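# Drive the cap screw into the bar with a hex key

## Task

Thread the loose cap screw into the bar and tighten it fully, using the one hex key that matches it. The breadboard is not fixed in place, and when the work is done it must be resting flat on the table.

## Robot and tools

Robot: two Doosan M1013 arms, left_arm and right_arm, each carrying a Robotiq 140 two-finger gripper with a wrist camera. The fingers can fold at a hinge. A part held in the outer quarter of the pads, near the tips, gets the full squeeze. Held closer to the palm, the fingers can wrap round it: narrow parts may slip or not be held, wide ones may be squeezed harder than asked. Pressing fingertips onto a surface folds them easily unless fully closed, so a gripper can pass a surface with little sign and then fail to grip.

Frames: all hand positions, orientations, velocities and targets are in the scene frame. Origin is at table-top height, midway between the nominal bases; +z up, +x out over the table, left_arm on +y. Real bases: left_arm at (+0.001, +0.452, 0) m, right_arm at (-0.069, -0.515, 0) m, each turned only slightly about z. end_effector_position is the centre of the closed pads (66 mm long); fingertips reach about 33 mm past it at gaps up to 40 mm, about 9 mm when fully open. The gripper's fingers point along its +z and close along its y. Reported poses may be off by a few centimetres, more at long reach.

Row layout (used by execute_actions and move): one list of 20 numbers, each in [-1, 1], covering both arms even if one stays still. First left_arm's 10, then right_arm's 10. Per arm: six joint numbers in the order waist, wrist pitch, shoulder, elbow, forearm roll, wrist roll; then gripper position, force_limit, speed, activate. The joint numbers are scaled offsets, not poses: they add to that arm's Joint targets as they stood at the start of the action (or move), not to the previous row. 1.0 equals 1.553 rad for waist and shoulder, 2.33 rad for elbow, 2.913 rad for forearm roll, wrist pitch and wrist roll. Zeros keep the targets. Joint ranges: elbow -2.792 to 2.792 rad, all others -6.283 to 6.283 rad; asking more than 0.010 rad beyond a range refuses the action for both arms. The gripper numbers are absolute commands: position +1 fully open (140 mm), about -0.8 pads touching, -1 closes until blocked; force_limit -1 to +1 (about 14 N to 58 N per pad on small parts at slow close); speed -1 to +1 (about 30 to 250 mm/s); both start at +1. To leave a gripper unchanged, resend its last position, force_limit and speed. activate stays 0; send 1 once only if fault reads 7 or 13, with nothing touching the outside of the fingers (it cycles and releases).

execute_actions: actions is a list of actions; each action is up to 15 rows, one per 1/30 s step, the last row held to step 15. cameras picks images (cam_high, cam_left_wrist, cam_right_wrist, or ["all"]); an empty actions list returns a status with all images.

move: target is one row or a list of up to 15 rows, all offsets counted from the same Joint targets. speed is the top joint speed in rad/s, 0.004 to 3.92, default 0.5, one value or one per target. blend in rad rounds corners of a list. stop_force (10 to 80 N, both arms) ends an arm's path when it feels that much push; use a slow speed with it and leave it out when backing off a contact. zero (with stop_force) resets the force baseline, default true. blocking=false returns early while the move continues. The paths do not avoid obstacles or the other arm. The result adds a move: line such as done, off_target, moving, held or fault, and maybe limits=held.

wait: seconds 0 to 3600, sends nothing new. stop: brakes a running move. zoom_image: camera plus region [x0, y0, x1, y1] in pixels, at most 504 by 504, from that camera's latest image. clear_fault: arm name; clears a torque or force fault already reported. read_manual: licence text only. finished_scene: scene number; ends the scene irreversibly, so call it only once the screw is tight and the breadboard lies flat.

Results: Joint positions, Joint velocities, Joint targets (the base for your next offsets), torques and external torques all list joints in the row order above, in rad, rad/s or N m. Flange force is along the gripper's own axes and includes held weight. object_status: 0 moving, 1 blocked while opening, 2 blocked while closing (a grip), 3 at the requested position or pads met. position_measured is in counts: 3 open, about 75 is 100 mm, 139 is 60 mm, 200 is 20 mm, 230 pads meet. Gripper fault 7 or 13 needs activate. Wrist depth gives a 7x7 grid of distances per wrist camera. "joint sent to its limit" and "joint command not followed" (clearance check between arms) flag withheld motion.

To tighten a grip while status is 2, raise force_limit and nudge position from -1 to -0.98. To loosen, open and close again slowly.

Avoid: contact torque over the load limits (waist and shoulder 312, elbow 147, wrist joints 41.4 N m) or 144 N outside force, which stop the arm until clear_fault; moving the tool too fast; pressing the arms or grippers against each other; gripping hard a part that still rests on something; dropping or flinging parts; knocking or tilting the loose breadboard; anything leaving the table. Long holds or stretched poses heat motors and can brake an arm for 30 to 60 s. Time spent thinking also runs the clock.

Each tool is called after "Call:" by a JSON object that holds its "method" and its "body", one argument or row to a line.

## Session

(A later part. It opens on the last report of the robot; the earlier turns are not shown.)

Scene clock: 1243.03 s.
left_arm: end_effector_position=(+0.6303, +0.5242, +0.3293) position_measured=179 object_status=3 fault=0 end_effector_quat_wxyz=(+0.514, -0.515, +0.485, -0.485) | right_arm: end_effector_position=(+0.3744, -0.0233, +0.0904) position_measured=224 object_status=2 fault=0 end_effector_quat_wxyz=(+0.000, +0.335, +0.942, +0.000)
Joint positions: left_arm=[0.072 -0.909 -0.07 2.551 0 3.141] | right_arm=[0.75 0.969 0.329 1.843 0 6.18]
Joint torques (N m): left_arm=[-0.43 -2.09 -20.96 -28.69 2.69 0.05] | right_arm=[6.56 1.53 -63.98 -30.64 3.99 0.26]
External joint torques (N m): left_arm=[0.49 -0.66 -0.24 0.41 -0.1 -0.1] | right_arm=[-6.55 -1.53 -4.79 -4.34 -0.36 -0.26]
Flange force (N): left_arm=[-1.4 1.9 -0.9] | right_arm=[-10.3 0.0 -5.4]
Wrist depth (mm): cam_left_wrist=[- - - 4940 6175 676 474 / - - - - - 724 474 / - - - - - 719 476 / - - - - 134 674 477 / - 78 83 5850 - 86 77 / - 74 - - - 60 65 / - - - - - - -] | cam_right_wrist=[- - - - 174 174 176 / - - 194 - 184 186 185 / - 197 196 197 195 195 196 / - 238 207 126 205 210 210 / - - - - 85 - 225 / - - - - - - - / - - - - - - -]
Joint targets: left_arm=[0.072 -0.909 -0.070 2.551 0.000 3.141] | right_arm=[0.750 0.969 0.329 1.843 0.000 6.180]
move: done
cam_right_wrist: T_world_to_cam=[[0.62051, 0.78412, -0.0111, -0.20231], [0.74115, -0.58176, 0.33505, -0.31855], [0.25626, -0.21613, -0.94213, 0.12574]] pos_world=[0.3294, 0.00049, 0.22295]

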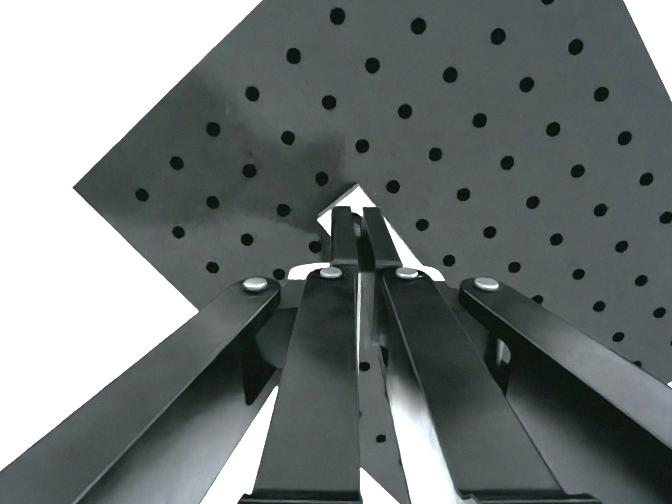

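Call:
{"method": "move", "body": {
  "target": [
    [0,0,0,0,0,0,-0.4,-1,-1,0,0,0,0,0,0,0,-0.5,-1,-1,0],
    [0,0,0,0,0,0,-0.4,-1,-1,0,0,0.01208,-0.01186,-0.0072,0,0,-0.5,-1,-1,0],
    [0,0,0,0,0,0,-0.4,-1,-1,0,0,0.01208,-0.01186,-0.0072,0,-0.278,-0.5,-1,-1,0]
  ],
  "speed": [0.3,0.1,2.5]
}}

Call:
{"method": "move", "body": {
  "target": [0,0,0,0,0,0,-0.4,-1,-1,0,0,0,0,0,0,-1,-0.5,-1,-1,0],
  "speed": 3.5
}}

Call:
{"method": "move", "body": {
  "target": [0,0,0,0,0,0,-0.4,-1,-1,0,0,0,0,0,0,-1,-0.5,-1,-1,0],
  "speed": 3.5
}}

Call:
{"method": "move", "body": {
  "target": [0,0,0,0,0,0,-0.4,-1,-1,0,0,0,0,0,0,-1,-0.5,-1,-1,0],
  "speed": 3.5
}}

Call:
{"method": "move", "body": {
  "target": [0,0,0,0,0,0,-0.4,-1,-1,0,0,0,0,0,0,-1,-0.5,-1,-1,0],
  "speed": 3.5,
  "cameras": ["cam_right_wrist"]
}}

Call:
{"method": "zoom_image", "body": {
  "camera": "cam_right_wrist",
  "region": [315, 190, 405, 270]
}}

Scene clock: 1282.87 s.
left_arm: end_effector_position=(+0.6303, +0.5242, +0.3293) position_measured=179 object_status=3 fault=0 end_effector_quat_wxyz=(+0.514, -0.515, +0.485, -0.485) | right_arm: end_effector_position=(+0.3744, -0.0233, +0.1104) position_measured=192 object_status=3 fault=0 end_effector_quat_wxyz=(+0.000, -0.064, +0.998, +0.000)
Joint positions: left_arm=[0.072 -0.909 -0.07 2.551 0 3.141] | right_arm=[0.75 1.004 0.311 1.827 0 5.37]
Joint torques (N m): left_arm=[-0.48 -2.1 -21.14 -28.89 2.64 0.05] | right_arm=[6.48 0.51 -65.97 -34.79 3.79 0.25]
External joint torques (N m): left_arm=[0.54 -0.65 -0.26 0.6 -0.05 -0.1] | right_arm=[-6.39 -0.49 -1.91 -1.02 -0.08 -0.25]
Flange force (N): left_arm=[-1.7 2.0 -1.2] | right_arm=[-5.4 -8.6 -1.7]
Wrist depth (mm): cam_left_wrist=[- - - - 6175 660 466 / - - - - 4833 764 447 / 3644 - - - 6175 713 460 / - - - 6352 134 672 478 / - 78 83 124 - 86 77 / - 74 - - - 60 65 / - - - - - - -] | cam_right_wrist=[- 194 193 192 190 197 197 / - - 204 204 - 203 201 / 243 - 211 213 218 216 216 / 249 229 232 187 223 227 - / - - 93 251 - - 279 / - - - 269 - - - / - - - - - - -]
Joint targets: left_arm=[0.072 -0.909 -0.070 2.551 0.000 3.141] | right_arm=[0.750 1.004 0.311 1.827 0.000 5.370]
move: done

Scene clock: 1284.67 s.
left_arm: end_effector_position=(+0.6303, +0.5242, +0.3293) position_measured=179 object_status=3 fault=0 end_effector_quat_wxyz=(+0.514, -0.515, +0.485, -0.485) | right_arm: end_effector_position=(+0.3744, -0.0233, +0.1104) position_measured=192 object_status=3 fault=0 end_effector_quat_wxyz=(+0.000, +0.999, -0.051, +0.000)
Joint positions: left_arm=[0.072 -0.909 -0.07 2.551 0 3.141] | right_arm=[0.75 1.004 0.311 1.827 0 2.457]
Joint torques (N m): left_arm=[-1.16 -2.1 -20.78 -29.02 2.71 0.07] | right_arm=[6.79 0.41 -65.64 -34.59 3.7 0.2]
External joint torques (N m): left_arm=[1.16 -0.64 -0.31 0.77 -0.12 -0.11] | right_arm=[-6.81 -0.45 -2.06 -1.24 -0.06 -0.2]
Flange force (N): left_arm=[-3.5 2.1 -1.6] | right_arm=[7.8 7.3 -2.1]
Wrist depth (mm): cam_left_wrist=[- - - - - 697 467 / - 5558 - - 5700 664 472 / - - - - 5170 719 501 / - - - 136 134 594 477 / - 78 83 6175 - 86 75 / - 74 - - - 60 65 / - - - - - - -] | cam_right_wrist=[- 191 193 196 192 195 215 / 201 204 203 198 204 207 - / - 216 216 207 216 214 - / - 230 226 142 224 225 - / 277 - 93 - - - - / - - - - - - - / - - - - - - -]
Joint targets: left_arm=[0.072 -0.909 -0.070 2.551 0.000 3.141] | right_arm=[0.750 1.004 0.311 1.827 0.000 2.457]
move: done

Scene clock: 1286.47 s.
left_arm: end_effector_position=(+0.6303, +0.5242, +0.3293) position_measured=179 object_status=3 fault=0 end_effector_quat_wxyz=(+0.514, -0.515, +0.485, -0.485) | right_arm: end_effector_position=(+0.3744, -0.0233, +0.1104) position_measured=192 object_status=3 fault=0 end_effector_quat_wxyz=(+0.000, +0.164, +0.986, +0.000)
Joint positions: left_arm=[0.072 -0.909 -0.07 2.551 0 3.141] | right_arm=[0.75 1.004 0.311 1.827 0 -0.456]
Joint torques (N m): left_arm=[-0.51 -2.13 -21.13 -28.9 2.63 0.08] | right_arm=[5.95 0.54 -65.43 -34.66 3.84 0.18]
External joint torques (N m): left_arm=[0.51 -0.61 0.05 0.66 -0.04 -0.13] | right_arm=[-6.06 -0.53 -1.79 -1.02 -0.13 -0.18]
Flange force (N): left_arm=[-1.8 2.7 -0.8] | right_arm=[-8.1 -4.9 -1.6]
Wrist depth (mm): cam_left_wrist=[- - - 5293 4940 672 470 / - - 4275 - - 656 474 / - - - - 6008 786 456 / - - - 136 125 103 460 / - 78 83 4940 - 86 77 / - 74 - 4631 - 60 65 / - - - - - - -] | cam_right_wrist=[- - 195 192 193 192 194 / - 204 205 200 203 201 198 / - 217 216 215 216 217 216 / - - 228 184 152 227 232 / - - 93 250 - - 246 / - - - 266 - - - / - - - 283 - - -]
Joint targets: left_arm=[0.072 -0.909 -0.070 2.551 0.000 3.141] | right_arm=[0.750 1.004 0.311 1.827 0.000 -0.456]
move: done

Scene clock: 1288.27 s.
left_arm: end_effector_position=(+0.6303, +0.5242, +0.3293) position_measured=179 object_status=3 fault=0 end_effector_quat_wxyz=(+0.514, -0.515, +0.485, -0.485) | right_arm: end_effector_position=(+0.3744, -0.0233, +0.1104) position_measured=192 object_status=3 fault=0 end_effector_quat_wxyz=(+0.000, +0.961, -0.276, +0.000)
Joint positions: left_arm=[0.072 -0.909 -0.07 2.551 0 3.141] | right_arm=[0.75 1.004 0.311 1.827 0 -3.368]
Joint torques (N m): left_arm=[-0.62 -2.07 -20.8 -28.95 2.66 0.05] | right_arm=[6.36 0.46 -66.14 -34.76 3.64 0.16]
External joint torques (N m): left_arm=[0.66 -0.67 -0.28 0.68 -0.07 -0.09] | right_arm=[-6.61 -0.49 -1.28 -1.02 -0.02 -0.16]
Flange force (N): left_arm=[-2.0 2.1 -1.4] | right_arm=[10.0 2.4 -1.2]
Wrist depth (mm): cam_left_wrist=[- - - 6538 4833 619 468 / 2925 - - - - 656 475 / - - - - 6538 674 475 / - - - - 125 726 479 / - 78 83 - - 86 78 / - 74 - - - 60 65 / - - - - - - -] | cam_right_wrist=[- 188 193 193 192 - 214 / 204 203 204 200 204 208 225 / - 217 215 205 214 213 - / - 230 227 142 152 236 - / - - 93 - - - - / - - - - - - - / - - - 318 - - -]
Joint targets: left_arm=[0.072 -0.909 -0.070 2.551 0.000 3.141] | right_arm=[0.750 1.004 0.311 1.827 0.000 -3.368]
move: done

Scene clock: 1290.07 s.
left_arm: end_effector_position=(+0.6303, +0.5242, +0.3293) position_measured=179 object_status=3 fault=0 end_effector_quat_wxyz=(+0.514, -0.515, +0.485, -0.485) | right_arm: end_effector_position=(+0.3744, -0.0233, +0.1104) position_measured=192 object_status=3 fault=0 end_effector_quat_wxyz=(+0.000, +0.384, +0.923, +0.000)
Joint positions: left_arm=[0.072 -0.909 -0.07 2.551 0 3.141] | right_arm=[0.75 1.004 0.311 1.827 0 -6.281]
Joint torques (N m): left_arm=[-0.46 -2.12 -20.89 -28.93 2.66 0.05] | right_arm=[6.14 0.45 -65.87 -34.76 3.88 0.13]
External joint torques (N m): left_arm=[0.47 -0.63 -0.26 0.67 -0.07 -0.09] | right_arm=[-5.93 -0.46 -1.18 -0.87 -0.17 -0.13]
Flange force (N): left_arm=[-1.4 2.0 -1.4] | right_arm=[-9.2 -0.2 -1.0]
Wrist depth (mm): cam_left_wrist=[- 5558 - 6175 - 596 472 / 3420 - - - 6352 - 449 / 3474 - - - 6175 668 452 / 3131 - - - 134 682 460 / - 78 83 - - 86 78 / - 74 - - - 60 65 / - - - - - - -] | cam_right_wrist=[- - 192 193 190 192 189 / - - 208 201 198 202 204 / - 217 216 213 216 215 214 / - - 228 142 153 230 230 / - - 93 239 - - 243 / - - - - - - - / - - - - - - -]
Joint targets: left_arm=[0.072 -0.909 -0.070 2.551 0.000 3.141] | right_arm=[0.750 1.004 0.311 1.827 0.000 -6.281]
move: done
cam_right_wrist: T_world_to_cam=[[0.69963, 0.71442, -0.01114, -0.23335], [0.67578, -0.65657, 0.33502, -0.30255], [0.23203, -0.24191, -0.94215, 0.15305]] pos_world=[0.3322, 0.00509, 0.24295]

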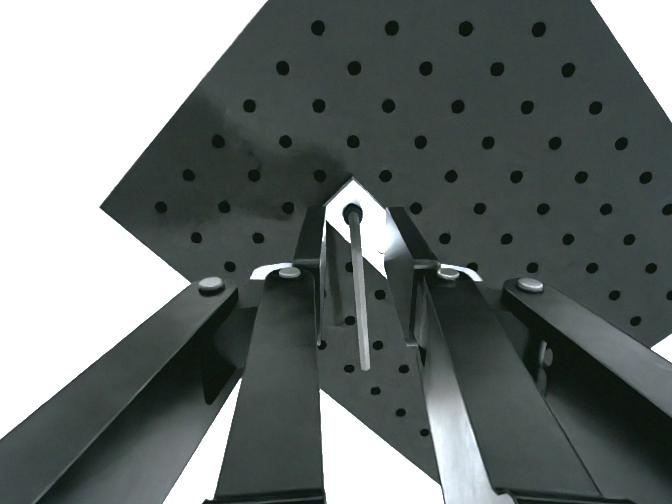

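Scaled by 5.600 from the camera's image (finer frame: 960x720).

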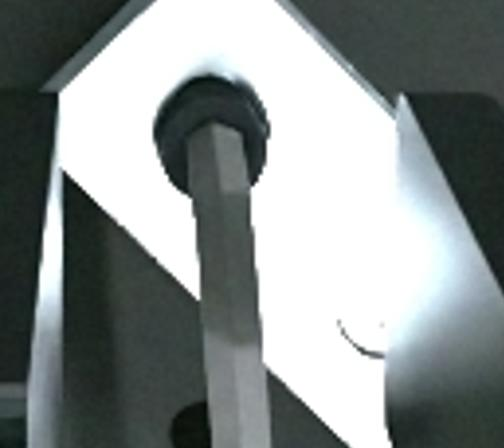

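Call:
{"method": "move", "body": {
  "target": [
    [0,0,0,0,0,0,-0.4,-1,-1,0,0,-0.01208,0.01186,0.0072,0,0,-0.5,-1,-1,0],
    [0,0,0,0,0,0,-0.4,-1,-1,0,0,-0.01208,0.01186,0.0072,0,0,-1,-1,-1,0]
  ],
  "speed": 0.1
}}

Call:
{"method": "move", "body": {
  "target": [0,0,0,0,0,0,-0.4,-1,-1,0,0,-0.00028,0.00028,0.00016,0,1,-0.98,-0.1,-1,0],
  "speed": 2.5
}}

Call:
{"method": "move", "body": {
  "target": [0,0,0,0,0,0,-0.4,-1,-1,0,0,-0.00028,0.00028,0.00016,0,1,-0.98,-0.1,-1,0],
  "speed": 2.5
}}

Call:
{"method": "move", "body": {
  "target": [0,0,0,0,0,0,-0.4,-1,-1,0,0,-0.00028,0.00028,0.00016,0,1,-0.98,-0.1,-1,0],
  "speed": 2.5
}}

Call:
{"method": "move", "body": {
  "target": [0,0,0,0,0,0,-0.4,-1,-1,0,0,-0.00028,0.00028,0.00016,0,1,-0.98,-0.1,-1,0],
  "speed": 2.5
}}

Call:
{"method": "move", "body": {
  "target": [0,0,0,0,0,0,-0.4,-1,-1,0,0,-0.00008,0.00008,0.00004,0,0.27,-0.98,-0.1,-1,0],
  "speed": 2.5,
  "cameras": ["cam_right_wrist"]
}}

Call:
{"method": "zoom_image", "body": {
  "camera": "cam_right_wrist",
  "region": [335, 195, 375, 235]
}}

Scene clock: 1309.57 s.
left_arm: end_effector_position=(+0.6303, +0.5242, +0.3293) position_measured=179 object_status=3 fault=0 end_effector_quat_wxyz=(+0.514, -0.515, +0.485, -0.485) | right_arm: end_effector_position=(+0.3744, -0.0233, +0.0904) position_measured=223 object_status=2 fault=0 end_effector_quat_wxyz=(+0.000, +0.384, +0.923, +0.000)
Joint positions: left_arm=[0.072 -0.909 -0.07 2.551 0 3.141] | right_arm=[0.75 0.969 0.329 1.843 0 -6.281]
Joint torques (N m): left_arm=[-0.79 -2.11 -21.06 -28.85 2.69 0.08] | right_arm=[6.36 0.98 -65.06 -32.13 3.73 0.19]
External joint torques (N m): left_arm=[0.83 -0.64 -0.15 0.56 -0.1 -0.13] | right_arm=[-6.23 -1 -3.47 -2.8 -0.1 -0.19]
Flange force (N): left_arm=[-2.5 2.2 -1.0] | right_arm=[-9.7 0.2 -3.8]
Wrist depth (mm): cam_left_wrist=[3705 4537 - - 4631 - 471 / - - - - 6008 674 477 / - - - 6538 - 769 476 / - 5558 - - 125 654 480 / - 78 83 125 - 86 77 / - 74 - 6008 - 60 65 / - - - 3586 - - -] | cam_right_wrist=[- - - 174 174 174 173 / - - 190 - 185 187 184 / - 196 197 193 196 195 195 / - 207 209 126 203 205 209 / 255 - - - 85 - 222 / - - - - - - - / - - - - - - -]
Joint targets: left_arm=[0.072 -0.909 -0.070 2.551 0.000 3.141] | right_arm=[0.750 0.969 0.329 1.843 0.000 -6.281]
move: done

Scene clock: 1311.50 s.
left_arm: end_effector_position=(+0.6303, +0.5242, +0.3293) position_measured=179 object_status=3 fault=0 end_effector_quat_wxyz=(+0.514, -0.515, +0.485, -0.485) | right_arm: end_effector_position=(+0.3744, -0.0233, +0.0899) position_measured=224 object_status=2 fault=0 end_effector_quat_wxyz=(+0.000, +0.961, -0.276, +0.000)
Joint positions: left_arm=[0.072 -0.909 -0.07 2.551 0 3.141] | right_arm=[0.75 0.968 0.329 1.844 0 -3.368]
Joint torques (N m): left_arm=[-0.62 -2.12 -21.37 -29.08 2.7 0.07] | right_arm=[12.31 3.32 -67.78 -30.05 6.45 0.15]
External joint torques (N m): left_arm=[0.67 -0.63 0.16 0.82 -0.11 -0.11] | right_arm=[-12.48 -3.34 -0.1 -4.72 -2.92 -0.15]
Flange force (N): left_arm=[-2.0 3.1 -0.8] | right_arm=[19.9 -2.8 2.0]
Wrist depth (mm): cam_left_wrist=[- - - - 6175 719 471 / - - - - 6352 746 477 / - 5422 - - 5052 - 456 / - - - 136 125 783 480 / - 78 83 124 - 86 75 / - 74 - 4117 - 60 65 / - - - - - - -] | cam_right_wrist=[174 172 176 174 174 178 - / 187 183 181 184 183 183 211 / - 194 196 191 196 195 - / - 209 206 126 206 208 230 / - 217 - - 85 - - / - - - - - - - / - - - - - - -]
Joint targets: left_arm=[0.072 -0.909 -0.070 2.551 0.000 3.141] | right_arm=[0.750 0.968 0.329 1.844 0.000 -3.368]
move: done

Scene clock: 1313.43 s.
left_arm: end_effector_position=(+0.6303, +0.5242, +0.3293) position_measured=179 object_status=3 fault=0 end_effector_quat_wxyz=(+0.514, -0.515, +0.485, -0.485) | right_arm: end_effector_position=(+0.3744, -0.0233, +0.0895) position_measured=224 object_status=2 fault=0 end_effector_quat_wxyz=(+0.000, +0.164, +0.986, +0.000)
Joint positions: left_arm=[0.072 -0.909 -0.07 2.551 0 3.141] | right_arm=[0.75 0.968 0.33 1.844 0 -0.456]
Joint torques (N m): left_arm=[-0.18 -2.08 -21.31 -29.02 2.65 0.06] | right_arm=[8.31 1.54 -62.07 -28.85 4.66 0.12]
External joint torques (N m): left_arm=[0.23 -0.68 0.04 0.76 -0.06 -0.11] | right_arm=[-8.39 -1.53 -6.43 -6.01 -1.04 -0.12]
Flange force (N): left_arm=[-0.7 2.9 -1.0] | right_arm=[-12.4 -3.7 -8.3]
Wrist depth (mm): cam_left_wrist=[- - - 6538 6008 - 468 / 3269 - - - 6352 - 480 / 3131 - - - 6352 660 478 / - - - - 134 722 475 / - 78 83 - - 86 77 / - 74 - - - 60 65 / - - - - - - -] | cam_right_wrist=[194 - 176 - 172 174 175 / - 183 183 - 183 185 182 / - 196 196 192 195 195 195 / 233 208 208 127 201 208 205 / - - - - 85 - 227 / - - - - - - - / - - - - - - -]
Joint targets: left_arm=[0.072 -0.909 -0.070 2.551 0.000 3.141] | right_arm=[0.750 0.968 0.330 1.844 0.000 -0.456]
move: done

Scene clock: 1315.37 s.
left_arm: end_effector_position=(+0.6303, +0.5242, +0.3293) position_measured=179 object_status=3 fault=0 end_effector_quat_wxyz=(+0.514, -0.515, +0.485, -0.485) | right_arm: end_effector_position=(+0.3744, -0.0233, +0.0890) position_measured=224 object_status=2 fault=0 end_effector_quat_wxyz=(+0.000, +0.999, -0.051, +0.000)
Joint positions: left_arm=[0.072 -0.909 -0.07 2.551 0 3.141] | right_arm=[0.75 0.967 0.33 1.845 0 2.457]
Joint torques (N m): left_arm=[-0.71 -2.08 -21.15 -28.95 2.69 0.08] | right_arm=[11.72 3.7 -66.64 -28.78 6.17 0.24]
External joint torques (N m): left_arm=[0.72 -0.68 -0.08 0.67 -0.09 -0.13] | right_arm=[-11.6 -3.75 -1.82 -6.08 -2.62 -0.24]
Flange force (N): left_arm=[-2.2 2.6 -1.0] | right_arm=[18.2 5.4 0.0]
Wrist depth (mm): cam_left_wrist=[- - - 5558 4730 726 469 / - - - - 5700 710 478 / - - - - 5052 614 479 / 2117 - - 6352 125 611 453 / - 78 83 4537 - 86 75 / - 74 - 4275 - 60 65 / - - - 3529 - - -] | cam_right_wrist=[173 174 173 175 175 173 - / 183 183 186 179 184 183 - / 195 194 195 190 195 197 - / - 212 - 126 203 207 - / - 216 - - 85 - - / - - - - - - - / - - - - - - -]
Joint targets: left_arm=[0.072 -0.909 -0.070 2.551 0.000 3.141] | right_arm=[0.750 0.967 0.330 1.845 0.000 2.457]
move: done

Scene clock: 1317.30 s.
left_arm: end_effector_position=(+0.6303, +0.5242, +0.3293) position_measured=179 object_status=3 fault=0 end_effector_quat_wxyz=(+0.514, -0.515, +0.485, -0.485) | right_arm: end_effector_position=(+0.3744, -0.0233, +0.0885) position_measured=224 object_status=2 fault=0 end_effector_quat_wxyz=(+0.000, -0.064, +0.998, +0.000)
Joint positions: left_arm=[0.072 -0.909 -0.07 2.551 0 3.141] | right_arm=[0.75 0.966 0.331 1.845 0 5.37]
Joint torques (N m): left_arm=[-0.48 -2.07 -21.42 -28.92 2.73 0] | right_arm=[8.56 1.82 -61.37 -28.18 4.71 0.16]
External joint torques (N m): left_arm=[0.49 -0.68 0.47 0.69 -0.14 -0.05] | right_arm=[-8.47 -1.79 -7.54 -6.7 -1.09 -0.16]
Flange force (N): left_arm=[-1.1 3.9 -0.1] | right_arm=[-9.4 -9.1 -9.4]
Wrist depth (mm): cam_left_wrist=[- - - 3970 4940 - 457 / - - - 5850 6008 - 454 / - - - - - 624 480 / - - - - 125 680 460 / - 78 83 - - 86 77 / - 74 - - - 60 65 / - - - - - - -] | cam_right_wrist=[- 173 175 175 - 172 176 / - - 183 183 179 182 182 / - 197 195 195 197 195 194 / - 206 205 126 205 207 204 / - - - - 85 - - / - - - - - - - / - - - - - - -]
Joint targets: left_arm=[0.072 -0.909 -0.070 2.551 0.000 3.141] | right_arm=[0.750 0.966 0.331 1.845 0.000 5.370]
move: done

Scene clock: 1318.37 s.
left_arm: end_effector_position=(+0.6303, +0.5242, +0.3293) position_measured=179 object_status=3 fault=0 end_effector_quat_wxyz=(+0.514, -0.515, +0.485, -0.485) | right_arm: end_effector_position=(+0.3744, -0.0233, +0.0884) position_measured=224 object_status=2 fault=0 end_effector_quat_wxyz=(+0.000, +0.324, +0.946, +0.000)
Joint positions: left_arm=[0.072 -0.909 -0.07 2.551 0 3.141] | right_arm=[0.75 0.966 0.331 1.845 0 6.156]
Joint torques (N m): left_arm=[-0.7 -2.08 -21.17 -29.03 2.67 0.07] | right_arm=[7.73 1.52 -61.11 -28.6 4.53 0.25]
External joint torques (N m): left_arm=[0.63 -0.65 0.4 0.81 -0.08 -0.11] | right_arm=[-7.89 -1.53 -6.95 -6.12 -0.92 -0.25]
Flange force (N): left_arm=[-2.0 3.8 -0.4] | right_arm=[-12.3 0.1 -8.9]
Wrist depth (mm): cam_left_wrist=[- - 4940 6175 - 660 495 / - - - - - 650 501 / - - - - 5558 628 475 / - - - 137 125 585 484 / - 78 83 126 - 86 77 / - 74 - 4446 - 60 65 / - - - - - - -] | cam_right_wrist=[- - - 172 173 172 171 / - 186 183 182 185 185 182 / - 195 194 192 194 194 194 / - 207 205 126 204 207 206 / 249 - - - 85 - 221 / - - - - - - - / - - - - - - -]
Joint targets: left_arm=[0.072 -0.909 -0.070 2.551 0.000 3.141] | right_arm=[0.750 0.966 0.331 1.845 0.000 6.156]
move: done
cam_right_wrist: T_world_to_cam=[[0.60208, 0.79836, -0.01106, -0.19515], [0.75448, -0.56434, 0.33506, -0.3226], [0.26126, -0.21008, -0.94213, 0.12219]] pos_world=[0.32897, -0.00058, 0.22105]

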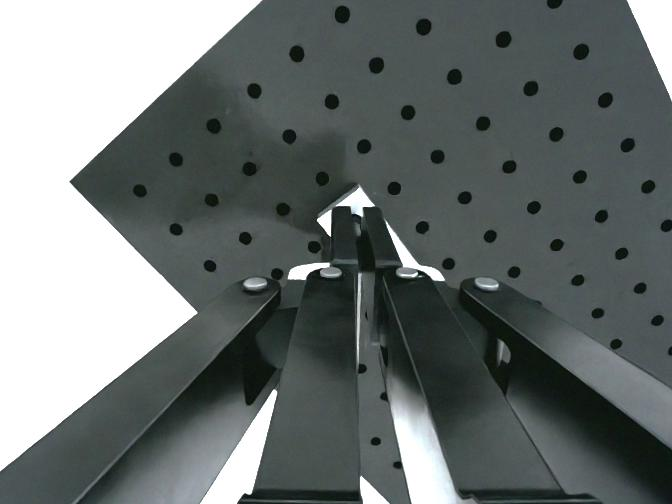

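Scaled by 12.600 from the camera's image (finer frame: 960x720).

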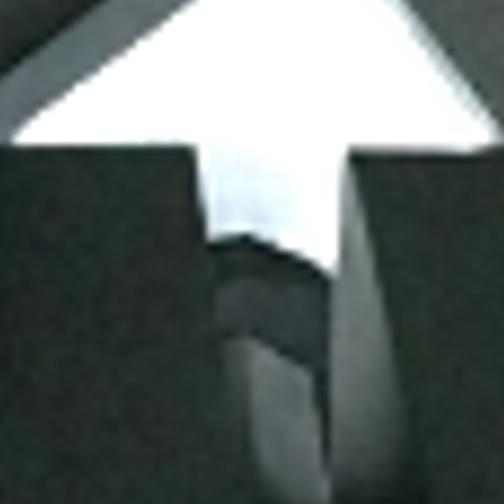

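Call:
{"method": "move", "body": {
  "target": [
    [0,0,0,0,0,0,-0.4,-1,-1,0,0,0,0,0,0,0,-0.5,-1,-1,0],
    [0,0,0,0,0,0,-0.4,-1,-1,0,0,0.01208,-0.01186,-0.0072,0,0,-0.5,-1,-1,0],
    [0,0,0,0,0,0,-0.4,-1,-1,0,0,0.01208,-0.01186,-0.0072,0,-0.27,-0.5,-1,-1,0]
  ],
  "speed": [0.3,0.12,2.5]
}}

Call:
{"method": "move", "body": {
  "target": [0,0,0,0,0,0,-0.4,-1,-1,0,0,0,0,0,0,-1,-0.5,-1,-1,0],
  "speed": 3.8
}}

Call:
{"method": "move", "body": {
  "target": [0,0,0,0,0,0,-0.4,-1,-1,0,0,0,0,0,0,-1,-0.5,-1,-1,0],
  "speed": 3.8
}}

Call:
{"method": "move", "body": {
  "target": [0,0,0,0,0,0,-0.4,-1,-1,0,0,0,0,0,0,-1,-0.5,-1,-1,0],
  "speed": 3.8
}}

Call:
{"method": "move", "body": {
  "target": [
    [0,0,0,0,0,0,-0.4,-1,-1,0,0,0,0,0,0,-1,-0.5,-1,-1,0],
    [0,0,0,0,0,0,-0.4,-1,-1,0,0,-0.01208,0.01186,0.0072,0,-1,-0.5,-1,-1,0],
    [0,0,0,0,0,0,-0.4,-1,-1,0,0,-0.01208,0.01186,0.0072,0,-1,-1,-1,-1,0]
  ],
  "speed": [3.8,0.12,0.12]
}}

Call:
{"method": "move", "body": {
  "target": [0,0,0,0,0,0,-0.4,-1,-1,0,0,-0.00028,0.00028,0.00016,0,1,-0.98,-0.1,-1,0],
  "speed": 2.8
}}

Call:
{"method": "move", "body": {
  "target": [0,0,0,0,0,0,-0.4,-1,-1,0,0,-0.00028,0.00028,0.00016,0,1,-0.98,-0.1,-1,0],
  "speed": 2.8
}}

Call:
{"method": "move", "body": {
  "target": [0,0,0,0,0,0,-0.4,-1,-1,0,0,-0.00028,0.00028,0.00016,0,1,-0.98,-0.1,-1,0],
  "speed": 2.8
}}

Call:
{"method": "move", "body": {
  "target": [0,0,0,0,0,0,-0.4,-1,-1,0,0,-0.00028,0.00028,0.00016,0,1,-0.98,-0.1,-1,0],
  "speed": 2.8
}}

Call:
{"method": "move", "body": {
  "target": [0,0,0,0,0,0,-0.4,-1,-1,0,0,-0.00008,0.00008,0.00004,0,0.27,-0.98,-0.1,-1,0],
  "speed": 2.5,
  "cameras": ["cam_right_wrist"]
}}

Call:
{"method": "zoom_image", "body": {
  "camera": "cam_right_wrist",
  "region": [335, 195, 375, 235]
}}

Scene clock: 1335.30 s.
left_arm: end_effector_position=(+0.6303, +0.5242, +0.3293) position_measured=179 object_status=3 fault=0 end_effector_quat_wxyz=(+0.514, -0.515, +0.485, -0.485) | right_arm: end_effector_position=(+0.3745, -0.0233, +0.1084) position_measured=192 object_status=3 fault=0 end_effector_quat_wxyz=(+0.000, -0.064, +0.998, +0.000)
Joint positions: left_arm=[0.072 -0.909 -0.07 2.551 0 3.141] | right_arm=[0.75 1.001 0.312 1.828 0 5.37]
Joint torques (N m): left_arm=[-0.16 -2.09 -21.44 -28.94 2.68 0.02] | right_arm=[6.13 0.58 -65.7 -34.53 3.79 0.13]
External joint torques (N m): left_arm=[0.22 -0.66 0.08 0.66 -0.08 -0.07] | right_arm=[-6.19 -0.55 -1.78 -1.08 -0.1 -0.13]
Flange force (N): left_arm=[-0.5 2.9 -0.7] | right_arm=[-5.3 -8.0 -1.6]
Wrist depth (mm): cam_left_wrist=[- - 6175 6175 4359 662 465 / - - - - 6538 722 505 / - - - 6352 5422 719 500 / - - - 136 125 564 478 / - 78 83 - - 86 78 / - 74 - - - 60 65 / - - - 3176 - - -] | cam_right_wrist=[- 191 190 189 - - 194 / - - 198 202 203 202 202 / - - 217 213 214 213 215 / 257 - 222 142 222 228 229 / - - 93 - - - - / - - - 265 - - - / - - - - - - -]
Joint targets: left_arm=[0.072 -0.909 -0.070 2.551 0.000 3.141] | right_arm=[0.750 1.001 0.312 1.828 0.000 5.370]
move: done

Scene clock: 1337.10 s.
left_arm: end_effector_position=(+0.6303, +0.5242, +0.3293) position_measured=179 object_status=3 fault=0 end_effector_quat_wxyz=(+0.514, -0.515, +0.485, -0.485) | right_arm: end_effector_position=(+0.3745, -0.0233, +0.1084) position_measured=192 object_status=3 fault=0 end_effector_quat_wxyz=(+0.000, +0.999, -0.051, +0.000)
Joint positions: left_arm=[0.072 -0.909 -0.07 2.551 0 3.141] | right_arm=[0.75 1.001 0.312 1.828 0 2.457]
Joint torques (N m): left_arm=[-0.73 -2.05 -20.68 -28.98 2.67 0.06] | right_arm=[6.27 0.44 -65.69 -34.45 3.69 0.32]
External joint torques (N m): left_arm=[0.78 -0.7 -0.66 0.72 -0.08 -0.11] | right_arm=[-6.22 -0.48 -2.12 -1.28 -0.05 -0.32]
Flange force (N): left_arm=[-2.3 1.4 -2.1] | right_arm=[7.2 6.8 -2.2]
Wrist depth (mm): cam_left_wrist=[3269 - - - - 621 464 / 2498 - - - 5850 708 474 / 2292 - - 6538 6008 682 474 / 2745 - - - 125 630 479 / - 78 83 - - 86 77 / - 74 - 4194 - 60 65 / - - - - - - -] | cam_right_wrist=[190 190 190 193 188 189 - / 201 203 204 197 202 202 - / - 215 215 203 216 215 - / - 226 225 142 223 227 - / - - 93 249 - - - / - - - - - - - / - - - - - - -]
Joint targets: left_arm=[0.072 -0.909 -0.070 2.551 0.000 3.141] | right_arm=[0.750 1.001 0.312 1.828 0.000 2.457]
move: done

Scene clock: 1338.90 s.
left_arm: end_effector_position=(+0.6303, +0.5242, +0.3293) position_measured=179 object_status=3 fault=0 end_effector_quat_wxyz=(+0.514, -0.515, +0.485, -0.485) | right_arm: end_effector_position=(+0.3745, -0.0233, +0.1084) position_measured=192 object_status=3 fault=0 end_effector_quat_wxyz=(+0.000, +0.164, +0.986, +0.000)
Joint positions: left_arm=[0.072 -0.909 -0.07 2.551 0 3.141] | right_arm=[0.75 1.001 0.312 1.828 0 -0.456]
Joint torques (N m): left_arm=[-0.65 -2.12 -21.32 -29.03 2.6 0.07] | right_arm=[6.1 0.52 -65.61 -34.51 3.82 0.2]
External joint torques (N m): left_arm=[0.63 -0.62 0.42 0.8 -0.02 -0.11] | right_arm=[-6.16 -0.5 -2.11 -1.17 -0.12 -0.2]
Flange force (N): left_arm=[-2.3 3.7 -0.4] | right_arm=[-8.3 -5.1 -2.0]
Wrist depth (mm): cam_left_wrist=[3474 4833 - - - 676 469 / - - - - 6538 - 473 / - - - - 4042 - 495 / - 3900 - - 125 - 505 / - 78 83 124 - 86 75 / - 75 - 3970 - 60 66 / - - - - - - -] | cam_right_wrist=[- - 194 - 191 188 194 / - 201 202 - 204 203 200 / - 210 214 211 212 215 217 / 260 - 225 185 223 224 231 / - - 93 246 - - 242 / - - - - - - - / - - - 280 - - -]
Joint targets: left_arm=[0.072 -0.909 -0.070 2.551 0.000 3.141] | right_arm=[0.750 1.001 0.312 1.828 0.000 -0.456]
move: done

Scene clock: 1340.70 s.
left_arm: end_effector_position=(+0.6303, +0.5242, +0.3293) position_measured=179 object_status=3 fault=0 end_effector_quat_wxyz=(+0.514, -0.515, +0.485, -0.485) | right_arm: end_effector_position=(+0.3745, -0.0233, +0.1084) position_measured=192 object_status=3 fault=0 end_effector_quat_wxyz=(+0.000, +0.961, -0.276, +0.000)
Joint positions: left_arm=[0.072 -0.909 -0.07 2.551 0 3.141] | right_arm=[0.75 1.001 0.312 1.828 0 -3.368]
Joint torques (N m): left_arm=[-0.42 -2.1 -21.38 -28.83 2.63 0.08] | right_arm=[6.08 0.47 -66.19 -34.44 3.68 0.09]
External joint torques (N m): left_arm=[0.41 -0.64 0.47 0.56 -0.04 -0.13] | right_arm=[-6.01 -0.48 -1.49 -1.25 -0.06 -0.09]
Flange force (N): left_arm=[-1.5 3.6 0.1] | right_arm=[9.0 2.0 -1.6]
Wrist depth (mm): cam_left_wrist=[- - - 6175 5052 772 470 / 3474 - - - 6538 664 479 / - - - 6175 - 616 478 / - - 111 - 125 623 479 / - 78 83 122 - 86 77 / - 74 - - - 60 65 / - - - - - - -] | cam_right_wrist=[190 188 190 190 190 212 - / 202 202 202 199 202 201 - / 217 214 217 196 214 214 240 / 222 226 227 211 223 228 - / - - 93 - - - - / - - - - - - - / - - - - - - -]
Joint targets: left_arm=[0.072 -0.909 -0.070 2.551 0.000 3.141] | right_arm=[0.750 1.001 0.312 1.828 0.000 -3.368]
move: done

Scene clock: 1343.87 s.
left_arm: end_effector_position=(+0.6303, +0.5242, +0.3293) position_measured=179 object_status=3 fault=0 end_effector_quat_wxyz=(+0.514, -0.515, +0.485, -0.485) | right_arm: end_effector_position=(+0.3744, -0.0233, +0.0884) position_measured=223 object_status=2 fault=0 end_effector_quat_wxyz=(+0.000, +0.384, +0.923, +0.000)
Joint positions: left_arm=[0.072 -0.909 -0.07 2.551 0 3.141] | right_arm=[0.75 0.966 0.331 1.845 0 -6.281]
Joint torques (N m): left_arm=[-0.57 -2.12 -21.33 -28.87 2.7 0.01] | right_arm=[6.23 1.06 -65.71 -32.32 3.61 0.16]
External joint torques (N m): left_arm=[0.46 -0.61 0.6 0.63 -0.11 -0.05] | right_arm=[-6.43 -1.07 -2.82 -2.53 0 -0.16]
Flange force (N): left_arm=[-1.3 3.9 0.2] | right_arm=[-9.9 0.5 -2.8]
Wrist depth (mm): cam_left_wrist=[- - - - 5422 699 469 / - - - - 5700 612 512 / - - 5422 - 5293 623 484 / - 3131 - - 134 674 458 / - 78 83 124 - 86 78 / - 74 - 4275 - 60 65 / - - - - - - -] | cam_right_wrist=[- - 172 172 173 173 173 / - 190 188 183 184 182 182 / - 196 196 192 194 193 189 / - 204 204 127 202 203 212 / - - - - 85 - 222 / - - - - - - - / - - - - - - -]
Joint targets: left_arm=[0.072 -0.909 -0.070 2.551 0.000 3.141] | right_arm=[0.750 0.966 0.331 1.845 0.000 -6.281]
move: done

Scene clock: 1345.77 s.
left_arm: end_effector_position=(+0.6303, +0.5242, +0.3293) position_measured=179 object_status=3 fault=0 end_effector_quat_wxyz=(+0.514, -0.515, +0.485, -0.485) | right_arm: end_effector_position=(+0.3744, -0.0233, +0.0880) position_measured=224 object_status=2 fault=0 end_effector_quat_wxyz=(+0.000, +0.961, -0.276, +0.000)
Joint positions: left_arm=[0.072 -0.909 -0.07 2.551 0 3.141] | right_arm=[0.75 0.965 0.331 1.845 0 -3.368]
Joint torques (N m): left_arm=[-0.45 -2.06 -21.27 -28.76 2.6 0.05] | right_arm=[13.02 3.45 -67.46 -29.43 6.46 0.3]
External joint torques (N m): left_arm=[0.5 -0.69 0.03 0.5 -0.01 -0.1] | right_arm=[-12.98 -3.47 -1.65 -5.51 -2.91 -0.3]
Flange force (N): left_arm=[-1.8 2.8 -0.6] | right_arm=[20.7 -1.9 0.1]
Wrist depth (mm): cam_left_wrist=[4833 - 6175 - 5850 759 468 / 3368 5052 - - 6352 744 467 / 2711 - 5170 - - 672 495 / - - - 4940 125 678 441 / - 78 83 123 - 86 77 / - 74 - 4275 - 60 65 / - - - - - - -] | cam_right_wrist=[174 171 172 172 173 176 - / 182 184 180 180 182 182 - / 194 194 194 190 194 194 215 / 207 206 206 127 204 203 - / - - - - 85 - 249 / - - - - - - - / - - - - - - -]
Joint targets: left_arm=[0.072 -0.909 -0.070 2.551 0.000 3.141] | right_arm=[0.750 0.965 0.331 1.845 0.000 -3.368]
move: done

Scene clock: 1347.67 s.
left_arm: end_effector_position=(+0.6303, +0.5242, +0.3293) position_measured=179 object_status=3 fault=0 end_effector_quat_wxyz=(+0.514, -0.515, +0.485, -0.485) | right_arm: end_effector_position=(+0.3744, -0.0233, +0.0875) position_measured=224 object_status=2 fault=0 end_effector_quat_wxyz=(+0.000, +0.164, +0.986, +0.000)
Joint positions: left_arm=[0.072 -0.909 -0.07 2.551 0 3.141] | right_arm=[0.75 0.964 0.332 1.846 0 -0.456]
Joint torques (N m): left_arm=[-0.51 -2.06 -21.32 -28.7 2.69 0.09] | right_arm=[8.58 1.58 -61.21 -28.08 4.69 0.09]
External joint torques (N m): left_arm=[0.48 -0.68 0.45 0.46 -0.1 -0.14] | right_arm=[-8.46 -1.56 -7.57 -6.72 -1.07 -0.09]
Flange force (N): left_arm=[-1.6 3.6 0.2] | right_arm=[-12.4 -3.9 -9.9]
Wrist depth (mm): cam_left_wrist=[- 5422 5850 6175 5170 695 472 / - 3900 5052 - 5558 676 452 / - - - - - 672 439 / 4042 - - - 134 641 455 / - 78 83 124 - 86 78 / - 74 - 4537 - 60 65 / - - - - - - -] | cam_right_wrist=[195 - 172 172 172 172 171 / - 182 185 - 179 183 183 / 216 194 193 191 194 193 193 / - 210 206 126 201 204 205 / - - - - 85 - 220 / - - - - - - - / - - - - - - -]
Joint targets: left_arm=[0.072 -0.909 -0.070 2.551 0.000 3.141] | right_arm=[0.750 0.964 0.332 1.846 0.000 -0.456]
move: done

Scene clock: 1349.57 s.
left_arm: end_effector_position=(+0.6303, +0.5242, +0.3293) position_measured=179 object_status=3 fault=0 end_effector_quat_wxyz=(+0.514, -0.515, +0.485, -0.485) | right_arm: end_effector_position=(+0.3744, -0.0233, +0.0870) position_measured=224 object_status=2 fault=0 end_effector_quat_wxyz=(+0.000, +0.999, -0.051, +0.000)
Joint positions: left_arm=[0.072 -0.909 -0.07 2.551 0 3.141] | right_arm=[0.75 0.963 0.332 1.846 0 2.457]
Joint torques (N m): left_arm=[-0.53 -2.15 -20.88 -28.93 2.64 0.08] | right_arm=[11.98 3.88 -67.53 -28.55 6.24 0.24]
External joint torques (N m): left_arm=[0.65 -0.61 -0.51 0.66 -0.06 -0.12] | right_arm=[-12.07 -3.92 -1.4 -6.32 -2.69 -0.24]
Flange force (N): left_arm=[-2.0 1.4 -1.8] | right_arm=[19.3 5.1 0.5]
Wrist depth (mm): cam_left_wrist=[- - - 4537 4730 601 467 / 2555 - - - - 668 479 / - - - - - 726 483 / - - 111 - 125 606 484 / - 78 83 124 - 86 77 / - 74 - - - 60 65 / - - - - - - -] | cam_right_wrist=[173 171 171 175 171 172 195 / 182 179 183 177 182 180 209 / 192 193 193 189 194 193 - / 210 206 205 126 203 205 - / - 214 - - 85 - - / - - - - - - - / - - - - - - -]
Joint targets: left_arm=[0.072 -0.909 -0.070 2.551 0.000 3.141] | right_arm=[0.750 0.963 0.332 1.846 0.000 2.457]
move: done

Scene clock: 1351.47 s.
left_arm: end_effector_position=(+0.6303, +0.5242, +0.3293) position_measured=179 object_status=3 fault=0 end_effector_quat_wxyz=(+0.514, -0.515, +0.485, -0.485) | right_arm: end_effector_position=(+0.3744, -0.0233, +0.0866) position_measured=224 object_status=2 fault=0 end_effector_quat_wxyz=(+0.000, -0.064, +0.998, +0.000)
Joint positions: left_arm=[0.072 -0.909 -0.07 2.551 0 3.141] | right_arm=[0.75 0.962 0.333 1.846 0 5.37]
Joint torques (N m): left_arm=[-0.63 -2.07 -21.08 -28.99 2.6 0.04] | right_arm=[8.46 1.73 -60.53 -27.74 4.83 0.04]
External joint torques (N m): left_arm=[0.65 -0.67 0.06 0.75 -0.02 -0.08] | right_arm=[-8.67 -1.7 -7.96 -6.96 -1.25 -0.04]
Flange force (N): left_arm=[-2.2 3.0 -0.9] | right_arm=[-9.4 -9.2 -10.2]
Wrist depth (mm): cam_left_wrist=[- - - - 5850 656 468 / - - 6352 6538 - 686 494 / - - - - - 731 504 / - - - - 134 664 437 / - 78 83 125 - 86 77 / - 74 - 3833 - 60 65 / - - - - - - -] | cam_right_wrist=[- - 171 171 173 170 173 / - - 185 182 182 183 181 / - - 193 191 192 191 191 / 236 212 206 126 201 202 206 / - - - - 85 - 214 / - - - - - - - / - - - - - - -]
Joint targets: left_arm=[0.072 -0.909 -0.070 2.551 0.000 3.141] | right_arm=[0.750 0.962 0.333 1.846 0.000 5.370]
move: done

Scene clock: 1352.53 s.
left_arm: end_effector_position=(+0.6303, +0.5242, +0.3293) position_measured=179 object_status=3 fault=0 end_effector_quat_wxyz=(+0.514, -0.515, +0.485, -0.485) | right_arm: end_effector_position=(+0.3744, -0.0233, +0.0865) position_measured=224 object_status=2 fault=0 end_effector_quat_wxyz=(+0.000, +0.324, +0.946, +0.000)
Joint positions: left_arm=[0.072 -0.909 -0.07 2.551 0 3.141] | right_arm=[0.75 0.962 0.333 1.847 0 6.156]
Joint torques (N m): left_arm=[-0.61 -2.09 -21.44 -28.82 2.63 0.05] | right_arm=[8.06 1.65 -61.73 -28.55 4.54 0.09]
External joint torques (N m): left_arm=[0.6 -0.66 0.36 0.57 -0.04 -0.1] | right_arm=[-8.03 -1.66 -6.6 -6.1 -0.94 -0.09]
Flange force (N): left_arm=[-2.1 3.5 -0.1] | right_arm=[-12.3 0.5 -8.3]
Wrist depth (mm): cam_left_wrist=[- - - 3705 4446 611 470 / - - - - 6008 662 470 / 3004 - 6538 - 6352 - 451 / - - - - 125 561 474 / - 78 83 5700 - 86 75 / - 74 - - - 60 65 / - - - - - - -] | cam_right_wrist=[- - 170 169 171 171 169 / - 183 180 183 182 183 182 / - 193 194 192 192 192 193 / - 202 203 127 199 202 204 / - - - - 85 - 219 / - - - - - - - / - - - - - - -]
Joint targets: left_arm=[0.072 -0.909 -0.070 2.551 0.000 3.141] | right_arm=[0.750 0.962 0.333 1.847 0.000 6.156]
move: done
cam_right_wrist: T_world_to_cam=[[0.60208, 0.79836, -0.01106, -0.19518], [0.75448, -0.56434, 0.33506, -0.32193], [0.26126, -0.21008, -0.94213, 0.12031]] pos_world=[0.32897, -0.00058, 0.21905]

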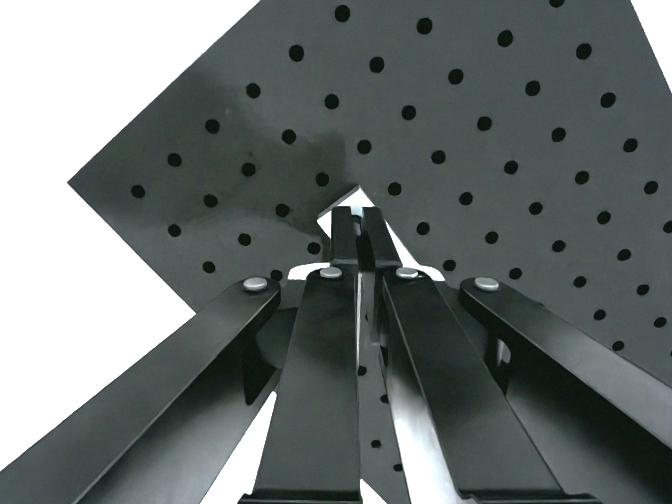

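Scaled by 12.600 from the camera's image (finer frame: 960x720).

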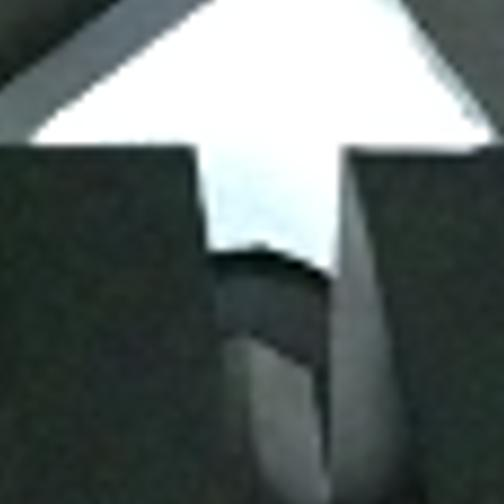

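Call:
{"method": "move", "body": {
  "target": [
    [0,0,0,0,0,0,-0.4,-1,-1,0,0,0,0,0,0,0,-0.5,-1,-1,0],
    [0,0,0,0,0,0,-0.4,-1,-1,0,0,0.01208,-0.01186,-0.0072,0,0,-0.5,-1,-1,0],
    [0,0,0,0,0,0,-0.4,-1,-1,0,0,0.01208,-0.01186,-0.0072,0,-0.27,-0.5,-1,-1,0]
  ],
  "speed": [0.3,0.12,2.5]
}}

Call:
{"method": "move", "body": {
  "target": [0,0,0,0,0,0,-0.4,-1,-1,0,0,0,0,0,0,-1,-0.5,-1,-1,0],
  "speed": 3.8
}}

Call:
{"method": "move", "body": {
  "target": [0,0,0,0,0,0,-0.4,-1,-1,0,0,0,0,0,0,-1,-0.5,-1,-1,0],
  "speed": 3.8
}}

Call:
{"method": "move", "body": {
  "target": [0,0,0,0,0,0,-0.4,-1,-1,0,0,0,0,0,0,-1,-0.5,-1,-1,0],
  "speed": 3.8
}}

Call:
{"method": "move", "body": {
  "target": [0,0,0,0,0,0,-0.4,-1,-1,0,0,0,0,0,0,-1,-0.5,-1,-1,0],
  "speed": 3.8,
  "cameras": ["cam_right_wrist"]
}}

Call:
{"method": "zoom_image", "body": {
  "camera": "cam_right_wrist",
  "region": [315, 190, 405, 270]
}}

Call:
{"method": "move", "body": {
  "target": [
    [0,0,0,0,0,0,-0.4,-1,-1,0,0,-0.01208,0.01186,0.0072,0,0,-0.5,-1,-1,0],
    [0,0,0,0,0,0,-0.4,-1,-1,0,0,-0.01208,0.01186,0.0072,0,0,-1,-1,-1,0]
  ],
  "speed": 0.12
}}

Call:
{"method": "move", "body": {
  "target": [0,0,0,0,0,0,-0.4,-1,-1,0,0,-0.00028,0.00028,0.00016,0,1,-0.98,-0.1,-1,0],
  "speed": 2.5
}}

Call:
{"method": "move", "body": {
  "target": [0,0,0,0,0,0,-0.4,-1,-1,0,0,-0.00014,0.00014,0.00008,0,0.5,-0.98,-0.1,-1,0],
  "speed": 1.5
}}

Scene clock: 1369.13 s.
left_arm: end_effector_position=(+0.6303, +0.5242, +0.3293) position_measured=179 object_status=3 fault=0 end_effector_quat_wxyz=(+0.514, -0.515, +0.485, -0.485) | right_arm: end_effector_position=(+0.3745, -0.0232, +0.1064) position_measured=192 object_status=3 fault=0 end_effector_quat_wxyz=(+0.000, -0.064, +0.998, +0.000)
Joint positions: left_arm=[0.072 -0.909 -0.07 2.551 0 3.141] | right_arm=[0.75 0.997 0.314 1.83 0 5.37]
Joint torques (N m): left_arm=[-0.65 -2.11 -21.3 -28.93 2.69 0.1] | right_arm=[6.28 0.56 -66.18 -34.65 3.78 0.23]
External joint torques (N m): left_arm=[0.7 -0.65 -0.12 0.63 -0.09 -0.15] | right_arm=[-6.19 -0.54 -1.52 -0.9 -0.09 -0.23]
Flange force (N): left_arm=[-2.2 2.4 -1.0] | right_arm=[-5.4 -8.1 -1.2]
Wrist depth (mm): cam_left_wrist=[- - 4730 - 5170 668 423 / - - - - - 678 471 / - - 6008 - 5700 704 452 / - - - - 134 777 474 / - 78 83 122 - 86 77 / - 74 - - - 60 65 / - - - - - - -] | cam_right_wrist=[214 193 189 - - 194 190 / - 202 200 200 200 200 199 / - - - 207 213 211 211 / - - 224 208 152 227 226 / - - 93 239 - - - / - - - 261 - - - / - - - - - - -]
Joint targets: left_arm=[0.072 -0.909 -0.070 2.551 0.000 3.141] | right_arm=[0.750 0.997 0.314 1.830 0.000 5.370]
move: done

Scene clock: 1370.93 s.
left_arm: end_effector_position=(+0.6303, +0.5242, +0.3293) position_measured=179 object_status=3 fault=0 end_effector_quat_wxyz=(+0.514, -0.515, +0.485, -0.485) | right_arm: end_effector_position=(+0.3745, -0.0232, +0.1064) position_measured=192 object_status=3 fault=0 end_effector_quat_wxyz=(+0.000, +0.999, -0.051, +0.000)
Joint positions: left_arm=[0.072 -0.909 -0.07 2.551 0 3.141] | right_arm=[0.75 0.997 0.314 1.83 0 2.457]
Joint torques (N m): left_arm=[-0.27 -2.15 -21.01 -29.04 2.61 0.09] | right_arm=[6.37 0.41 -65.62 -34.51 3.72 0.35]
External joint torques (N m): left_arm=[0.31 -0.59 0.03 0.83 -0.03 -0.13] | right_arm=[-6.33 -0.45 -2.18 -1.13 -0.1 -0.35]
Flange force (N): left_arm=[-1.1 2.7 -1.1] | right_arm=[7.2 7.3 -2.1]
Wrist depth (mm): cam_left_wrist=[- 4940 3833 - 5052 695 497 / 2678 - - - - - 475 / - 4042 - - 5700 660 455 / - - 110 - 135 684 477 / - 78 83 125 - 86 77 / - 74 - - - 60 65 / - - - - - - -] | cam_right_wrist=[188 189 190 193 188 188 - / 200 199 202 195 199 201 - / - 212 212 205 213 214 - / - 225 224 141 222 226 - / - - 93 - - - - / - - - - - - - / - - - - - - -]
Joint targets: left_arm=[0.072 -0.909 -0.070 2.551 0.000 3.141] | right_arm=[0.750 0.997 0.314 1.830 0.000 2.457]
move: done

Scene clock: 1372.73 s.
left_arm: end_effector_position=(+0.6303, +0.5242, +0.3293) position_measured=179 object_status=3 fault=0 end_effector_quat_wxyz=(+0.514, -0.515, +0.485, -0.485) | right_arm: end_effector_position=(+0.3745, -0.0232, +0.1064) position_measured=192 object_status=3 fault=0 end_effector_quat_wxyz=(+0.000, +0.164, +0.986, +0.000)
Joint positions: left_arm=[0.072 -0.909 -0.07 2.551 0 3.141] | right_arm=[0.75 0.997 0.314 1.83 0 -0.456]
Joint torques (N m): left_arm=[-0.47 -2.14 -21.22 -28.87 2.64 0.03] | right_arm=[6.44 0.48 -65.82 -34.63 3.76 0.32]
External joint torques (N m): left_arm=[0.47 -0.61 0.15 0.62 -0.05 -0.08] | right_arm=[-6.32 -0.47 -2.07 -0.98 -0.07 -0.32]
Flange force (N): left_arm=[-1.5 2.9 -0.5] | right_arm=[-8.5 -5.6 -1.9]
Wrist depth (mm): cam_left_wrist=[- 5052 - 6352 3420 715 473 / - - 6008 - 5422 658 477 / - - - - 6008 670 471 / 2443 - - - 135 672 471 / - 78 83 124 - 86 78 / - 74 - - - 60 65 / - - - - - - -] | cam_right_wrist=[- - 191 - 187 188 189 / - 200 199 - 199 198 196 / - 213 213 210 213 206 215 / - - 221 189 221 227 227 / - - 93 238 - - 238 / - - - - - - - / - - - - - - -]
Joint targets: left_arm=[0.072 -0.909 -0.070 2.551 0.000 3.141] | right_arm=[0.750 0.997 0.314 1.830 0.000 -0.456]
move: done

Scene clock: 1374.53 s.
left_arm: end_effector_position=(+0.6303, +0.5242, +0.3293) position_measured=179 object_status=3 fault=0 end_effector_quat_wxyz=(+0.514, -0.515, +0.485, -0.485) | right_arm: end_effector_position=(+0.3745, -0.0232, +0.1064) position_measured=192 object_status=3 fault=0 end_effector_quat_wxyz=(+0.000, +0.961, -0.276, +0.000)
Joint positions: left_arm=[0.072 -0.909 -0.07 2.551 0 3.141] | right_arm=[0.75 0.997 0.314 1.83 0 -3.368]
Joint torques (N m): left_arm=[-0.64 -2.1 -21.22 -28.83 2.74 0.05] | right_arm=[6.35 0.5 -65.82 -34.49 3.71 0.16]
External joint torques (N m): left_arm=[0.68 -0.65 0.05 0.57 -0.15 -0.1] | right_arm=[-6.48 -0.52 -1.61 -1.05 -0.1 -0.16]
Flange force (N): left_arm=[-1.8 2.7 -0.6] | right_arm=[9.7 2.7 -1.4]
Wrist depth (mm): cam_left_wrist=[- - - 4446 5052 699 435 / - 4446 - - 5422 672 476 / - - - - 4631 666 474 / - - - 136 125 668 476 / - 78 83 - - 86 77 / - 74 - - - 60 65 / - - - - - - -] | cam_right_wrist=[189 188 190 189 189 - - / 200 200 200 195 201 200 221 / 212 212 214 199 212 213 244 / 225 223 222 209 220 223 - / - - 93 242 - - - / - - - - - - - / - - - - - - -]
Joint targets: left_arm=[0.072 -0.909 -0.070 2.551 0.000 3.141] | right_arm=[0.750 0.997 0.314 1.830 0.000 -3.368]
move: done

Scene clock: 1376.33 s.
left_arm: end_effector_position=(+0.6303, +0.5242, +0.3293) position_measured=179 object_status=3 fault=0 end_effector_quat_wxyz=(+0.514, -0.515, +0.485, -0.485) | right_arm: end_effector_position=(+0.3745, -0.0232, +0.1064) position_measured=192 object_status=3 fault=0 end_effector_quat_wxyz=(+0.000, +0.384, +0.923, +0.000)
Joint positions: left_arm=[0.072 -0.909 -0.07 2.551 0 3.141] | right_arm=[0.75 0.997 0.314 1.83 0 -6.281]
Joint torques (N m): left_arm=[-0.55 -2.02 -21.14 -28.95 2.6 0.06] | right_arm=[6.14 0.44 -65.47 -34.58 3.84 0.05]
External joint torques (N m): left_arm=[0.51 -0.72 0.22 0.72 -0.01 -0.11] | right_arm=[-6.21 -0.46 -3.16 -1.25 -0.13 -0.05]
Flange force (N): left_arm=[-1.9 3.5 -0.6] | right_arm=[-9.6 -2.2 -3.1]
Wrist depth (mm): cam_left_wrist=[- - 4194 5558 - 658 468 / - - - 6538 5170 662 474 / - - - - 5850 - 481 / 2814 - 6538 - 134 676 479 / - 78 83 - - 86 77 / - 74 - - - 60 65 / - - - - - - -] | cam_right_wrist=[- 210 - 187 188 188 193 / - 209 205 200 199 200 206 / - 212 212 209 209 212 212 / - 227 224 191 152 224 227 / - - 93 243 - - 239 / - - - - - - - / - - - - - - -]
Joint targets: left_arm=[0.072 -0.909 -0.070 2.551 0.000 3.141] | right_arm=[0.750 0.997 0.314 1.830 0.000 -6.281]
move: done
cam_right_wrist: T_world_to_cam=[[0.69965, 0.71441, -0.01098, -0.23358], [0.67573, -0.65662, 0.33502, -0.30122], [0.23213, -0.24182, -0.94215, 0.14934]] pos_world=[0.3323, 0.00519, 0.23905]

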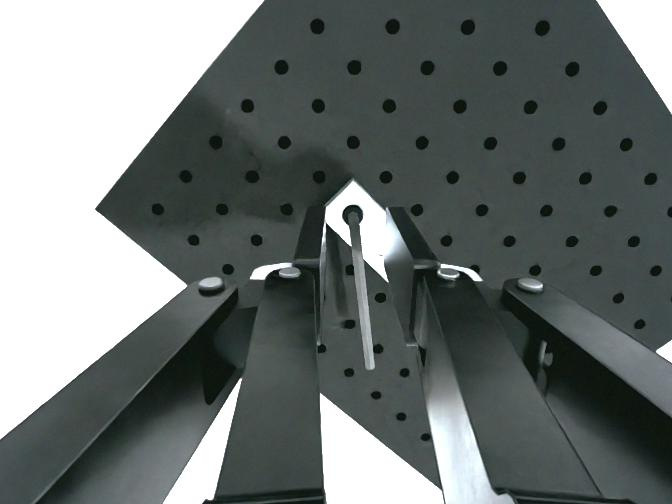

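Scaled by 5.600 from the camera's image (finer frame: 960x720).

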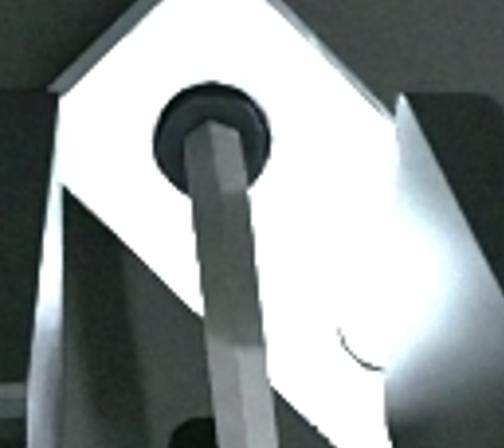

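Scene clock: 1377.80 s.
left_arm: end_effector_position=(+0.6303, +0.5242, +0.3293) position_measured=179 object_status=3 fault=0 end_effector_quat_wxyz=(+0.514, -0.515, +0.485, -0.485) | right_arm: end_effector_position=(+0.3744, -0.0233, +0.0864) position_measured=223 object_status=2 fault=0 end_effector_quat_wxyz=(+0.000, +0.384, +0.923, +0.000)
Joint positions: left_arm=[0.072 -0.909 -0.07 2.551 0 3.141] | right_arm=[0.75 0.962 0.333 1.847 0 -6.281]
Joint torques (N m): left_arm=[-0.3 -2.13 -21.73 -28.82 2.66 0.02] | right_arm=[6.02 1.18 -65.51 -31.89 3.64 0.22]
External joint torques (N m): left_arm=[0.32 -0.61 0.61 0.58 -0.08 -0.07] | right_arm=[-6.01 -1.19 -3.46 -2.94 -0.02 -0.22]
Flange force (N): left_arm=[-1.0 3.9 0.3] | right_arm=[-9.4 0.4 -3.6]
Wrist depth (mm): cam_left_wrist=[- 5170 6352 6175 6175 614 467 / - - - 6352 6538 670 474 / - - - - - 717 477 / - - - - 125 724 473 / - 78 83 126 - 86 78 / - 74 - 4194 - 60 65 / - - - 3131 - - -] | cam_right_wrist=[- 196 - 167 171 170 170 / - - - 185 173 182 181 / - 192 192 190 191 191 191 / - 205 205 126 200 205 205 / - - - - 85 - 218 / - - - - - - - / - - - - - - -]
Joint targets: left_arm=[0.072 -0.909 -0.070 2.551 0.000 3.141] | right_arm=[0.750 0.962 0.333 1.847 0.000 -6.281]
move: done

Scene clock: 1379.73 s.
left_arm: end_effector_position=(+0.6303, +0.5242, +0.3293) position_measured=179 object_status=3 fault=0 end_effector_quat_wxyz=(+0.514, -0.515, +0.485, -0.485) | right_arm: end_effector_position=(+0.3744, -0.0233, +0.0860) position_measured=224 object_status=2 fault=0 end_effector_quat_wxyz=(+0.000, +0.961, -0.276, +0.000)
Joint positions: left_arm=[0.072 -0.909 -0.07 2.551 0 3.141] | right_arm=[0.75 0.961 0.333 1.847 0 -3.368]
Joint torques (N m): left_arm=[-0.5 -2.11 -21.48 -28.78 2.67 0.03] | right_arm=[13.2 3.55 -68.03 -29.27 6.54 0.19]
External joint torques (N m): left_arm=[0.56 -0.64 0.22 0.52 -0.09 -0.08] | right_arm=[-13.24 -3.57 -1.36 -5.64 -3 -0.19]
Flange force (N): left_arm=[-1.7 3.0 -0.3] | right_arm=[21.0 -2.5 0.5]
Wrist depth (mm): cam_left_wrist=[- - - 6175 6538 544 464 / - - 6175 - 5558 668 468 / 2711 - - 6175 6008 - 462 / - - 110 - 125 618 482 / - 78 83 - - 86 77 / - 74 - - - 60 65 / - - - - - - -] | cam_right_wrist=[- 169 169 171 171 174 - / 183 182 178 178 180 180 - / 192 192 191 182 191 192 - / 205 204 204 126 201 205 - / - 216 - - 85 - - / - - - - - - - / - - - - - - -]
Joint targets: left_arm=[0.072 -0.909 -0.070 2.551 0.000 3.141] | right_arm=[0.750 0.961 0.333 1.847 0.000 -3.368]
move: done

Scene clock: 1381.30 s.
left_arm: end_effector_position=(+0.6303, +0.5242, +0.3293) position_measured=179 object_status=3 fault=0 end_effector_quat_wxyz=(+0.514, -0.515, +0.485, -0.485) | right_arm: end_effector_position=(+0.3744, -0.0233, +0.0858) position_measured=224 object_status=2 fault=0 end_effector_quat_wxyz=(+0.000, -0.534, +0.846, +0.000)
Joint positions: left_arm=[0.072 -0.909 -0.07 2.551 0 3.141] | right_arm=[0.75 0.961 0.333 1.847 0 -1.912]
Joint torques (N m): left_arm=[-0.52 -2.11 -20.81 -28.83 2.66 0.05] | right_arm=[9.43 1.8 -62.31 -28.67 5.06 0.24]
External joint torques (N m): left_arm=[0.59 -0.65 -0.54 0.58 -0.08 -0.09] | right_arm=[-9.37 -1.76 -6.45 -6.02 -1.51 -0.24]
Flange force (N): left_arm=[-1.7 1.4 -1.7] | right_arm=[2.9 -14.3 -7.9]
Wrist depth (mm): cam_left_wrist=[- - 4359 3420 5293 658 470 / 2925 - - - 4631 646 474 / - - - - 4940 715 431 / - - - - 125 674 477 / - 78 83 - - 86 75 / - 74 - - - 60 65 / - - - - - - -] | cam_right_wrist=[- 188 173 170 172 169 - / - 181 180 180 180 179 - / 191 194 191 189 189 192 - / 207 206 200 126 197 204 - / 220 214 - - 85 - - / - - - - - - - / - - - - - - -]
Joint targets: left_arm=[0.072 -0.909 -0.070 2.551 0.000 3.141] | right_arm=[0.750 0.961 0.333 1.847 0.000 -1.912]
move: done


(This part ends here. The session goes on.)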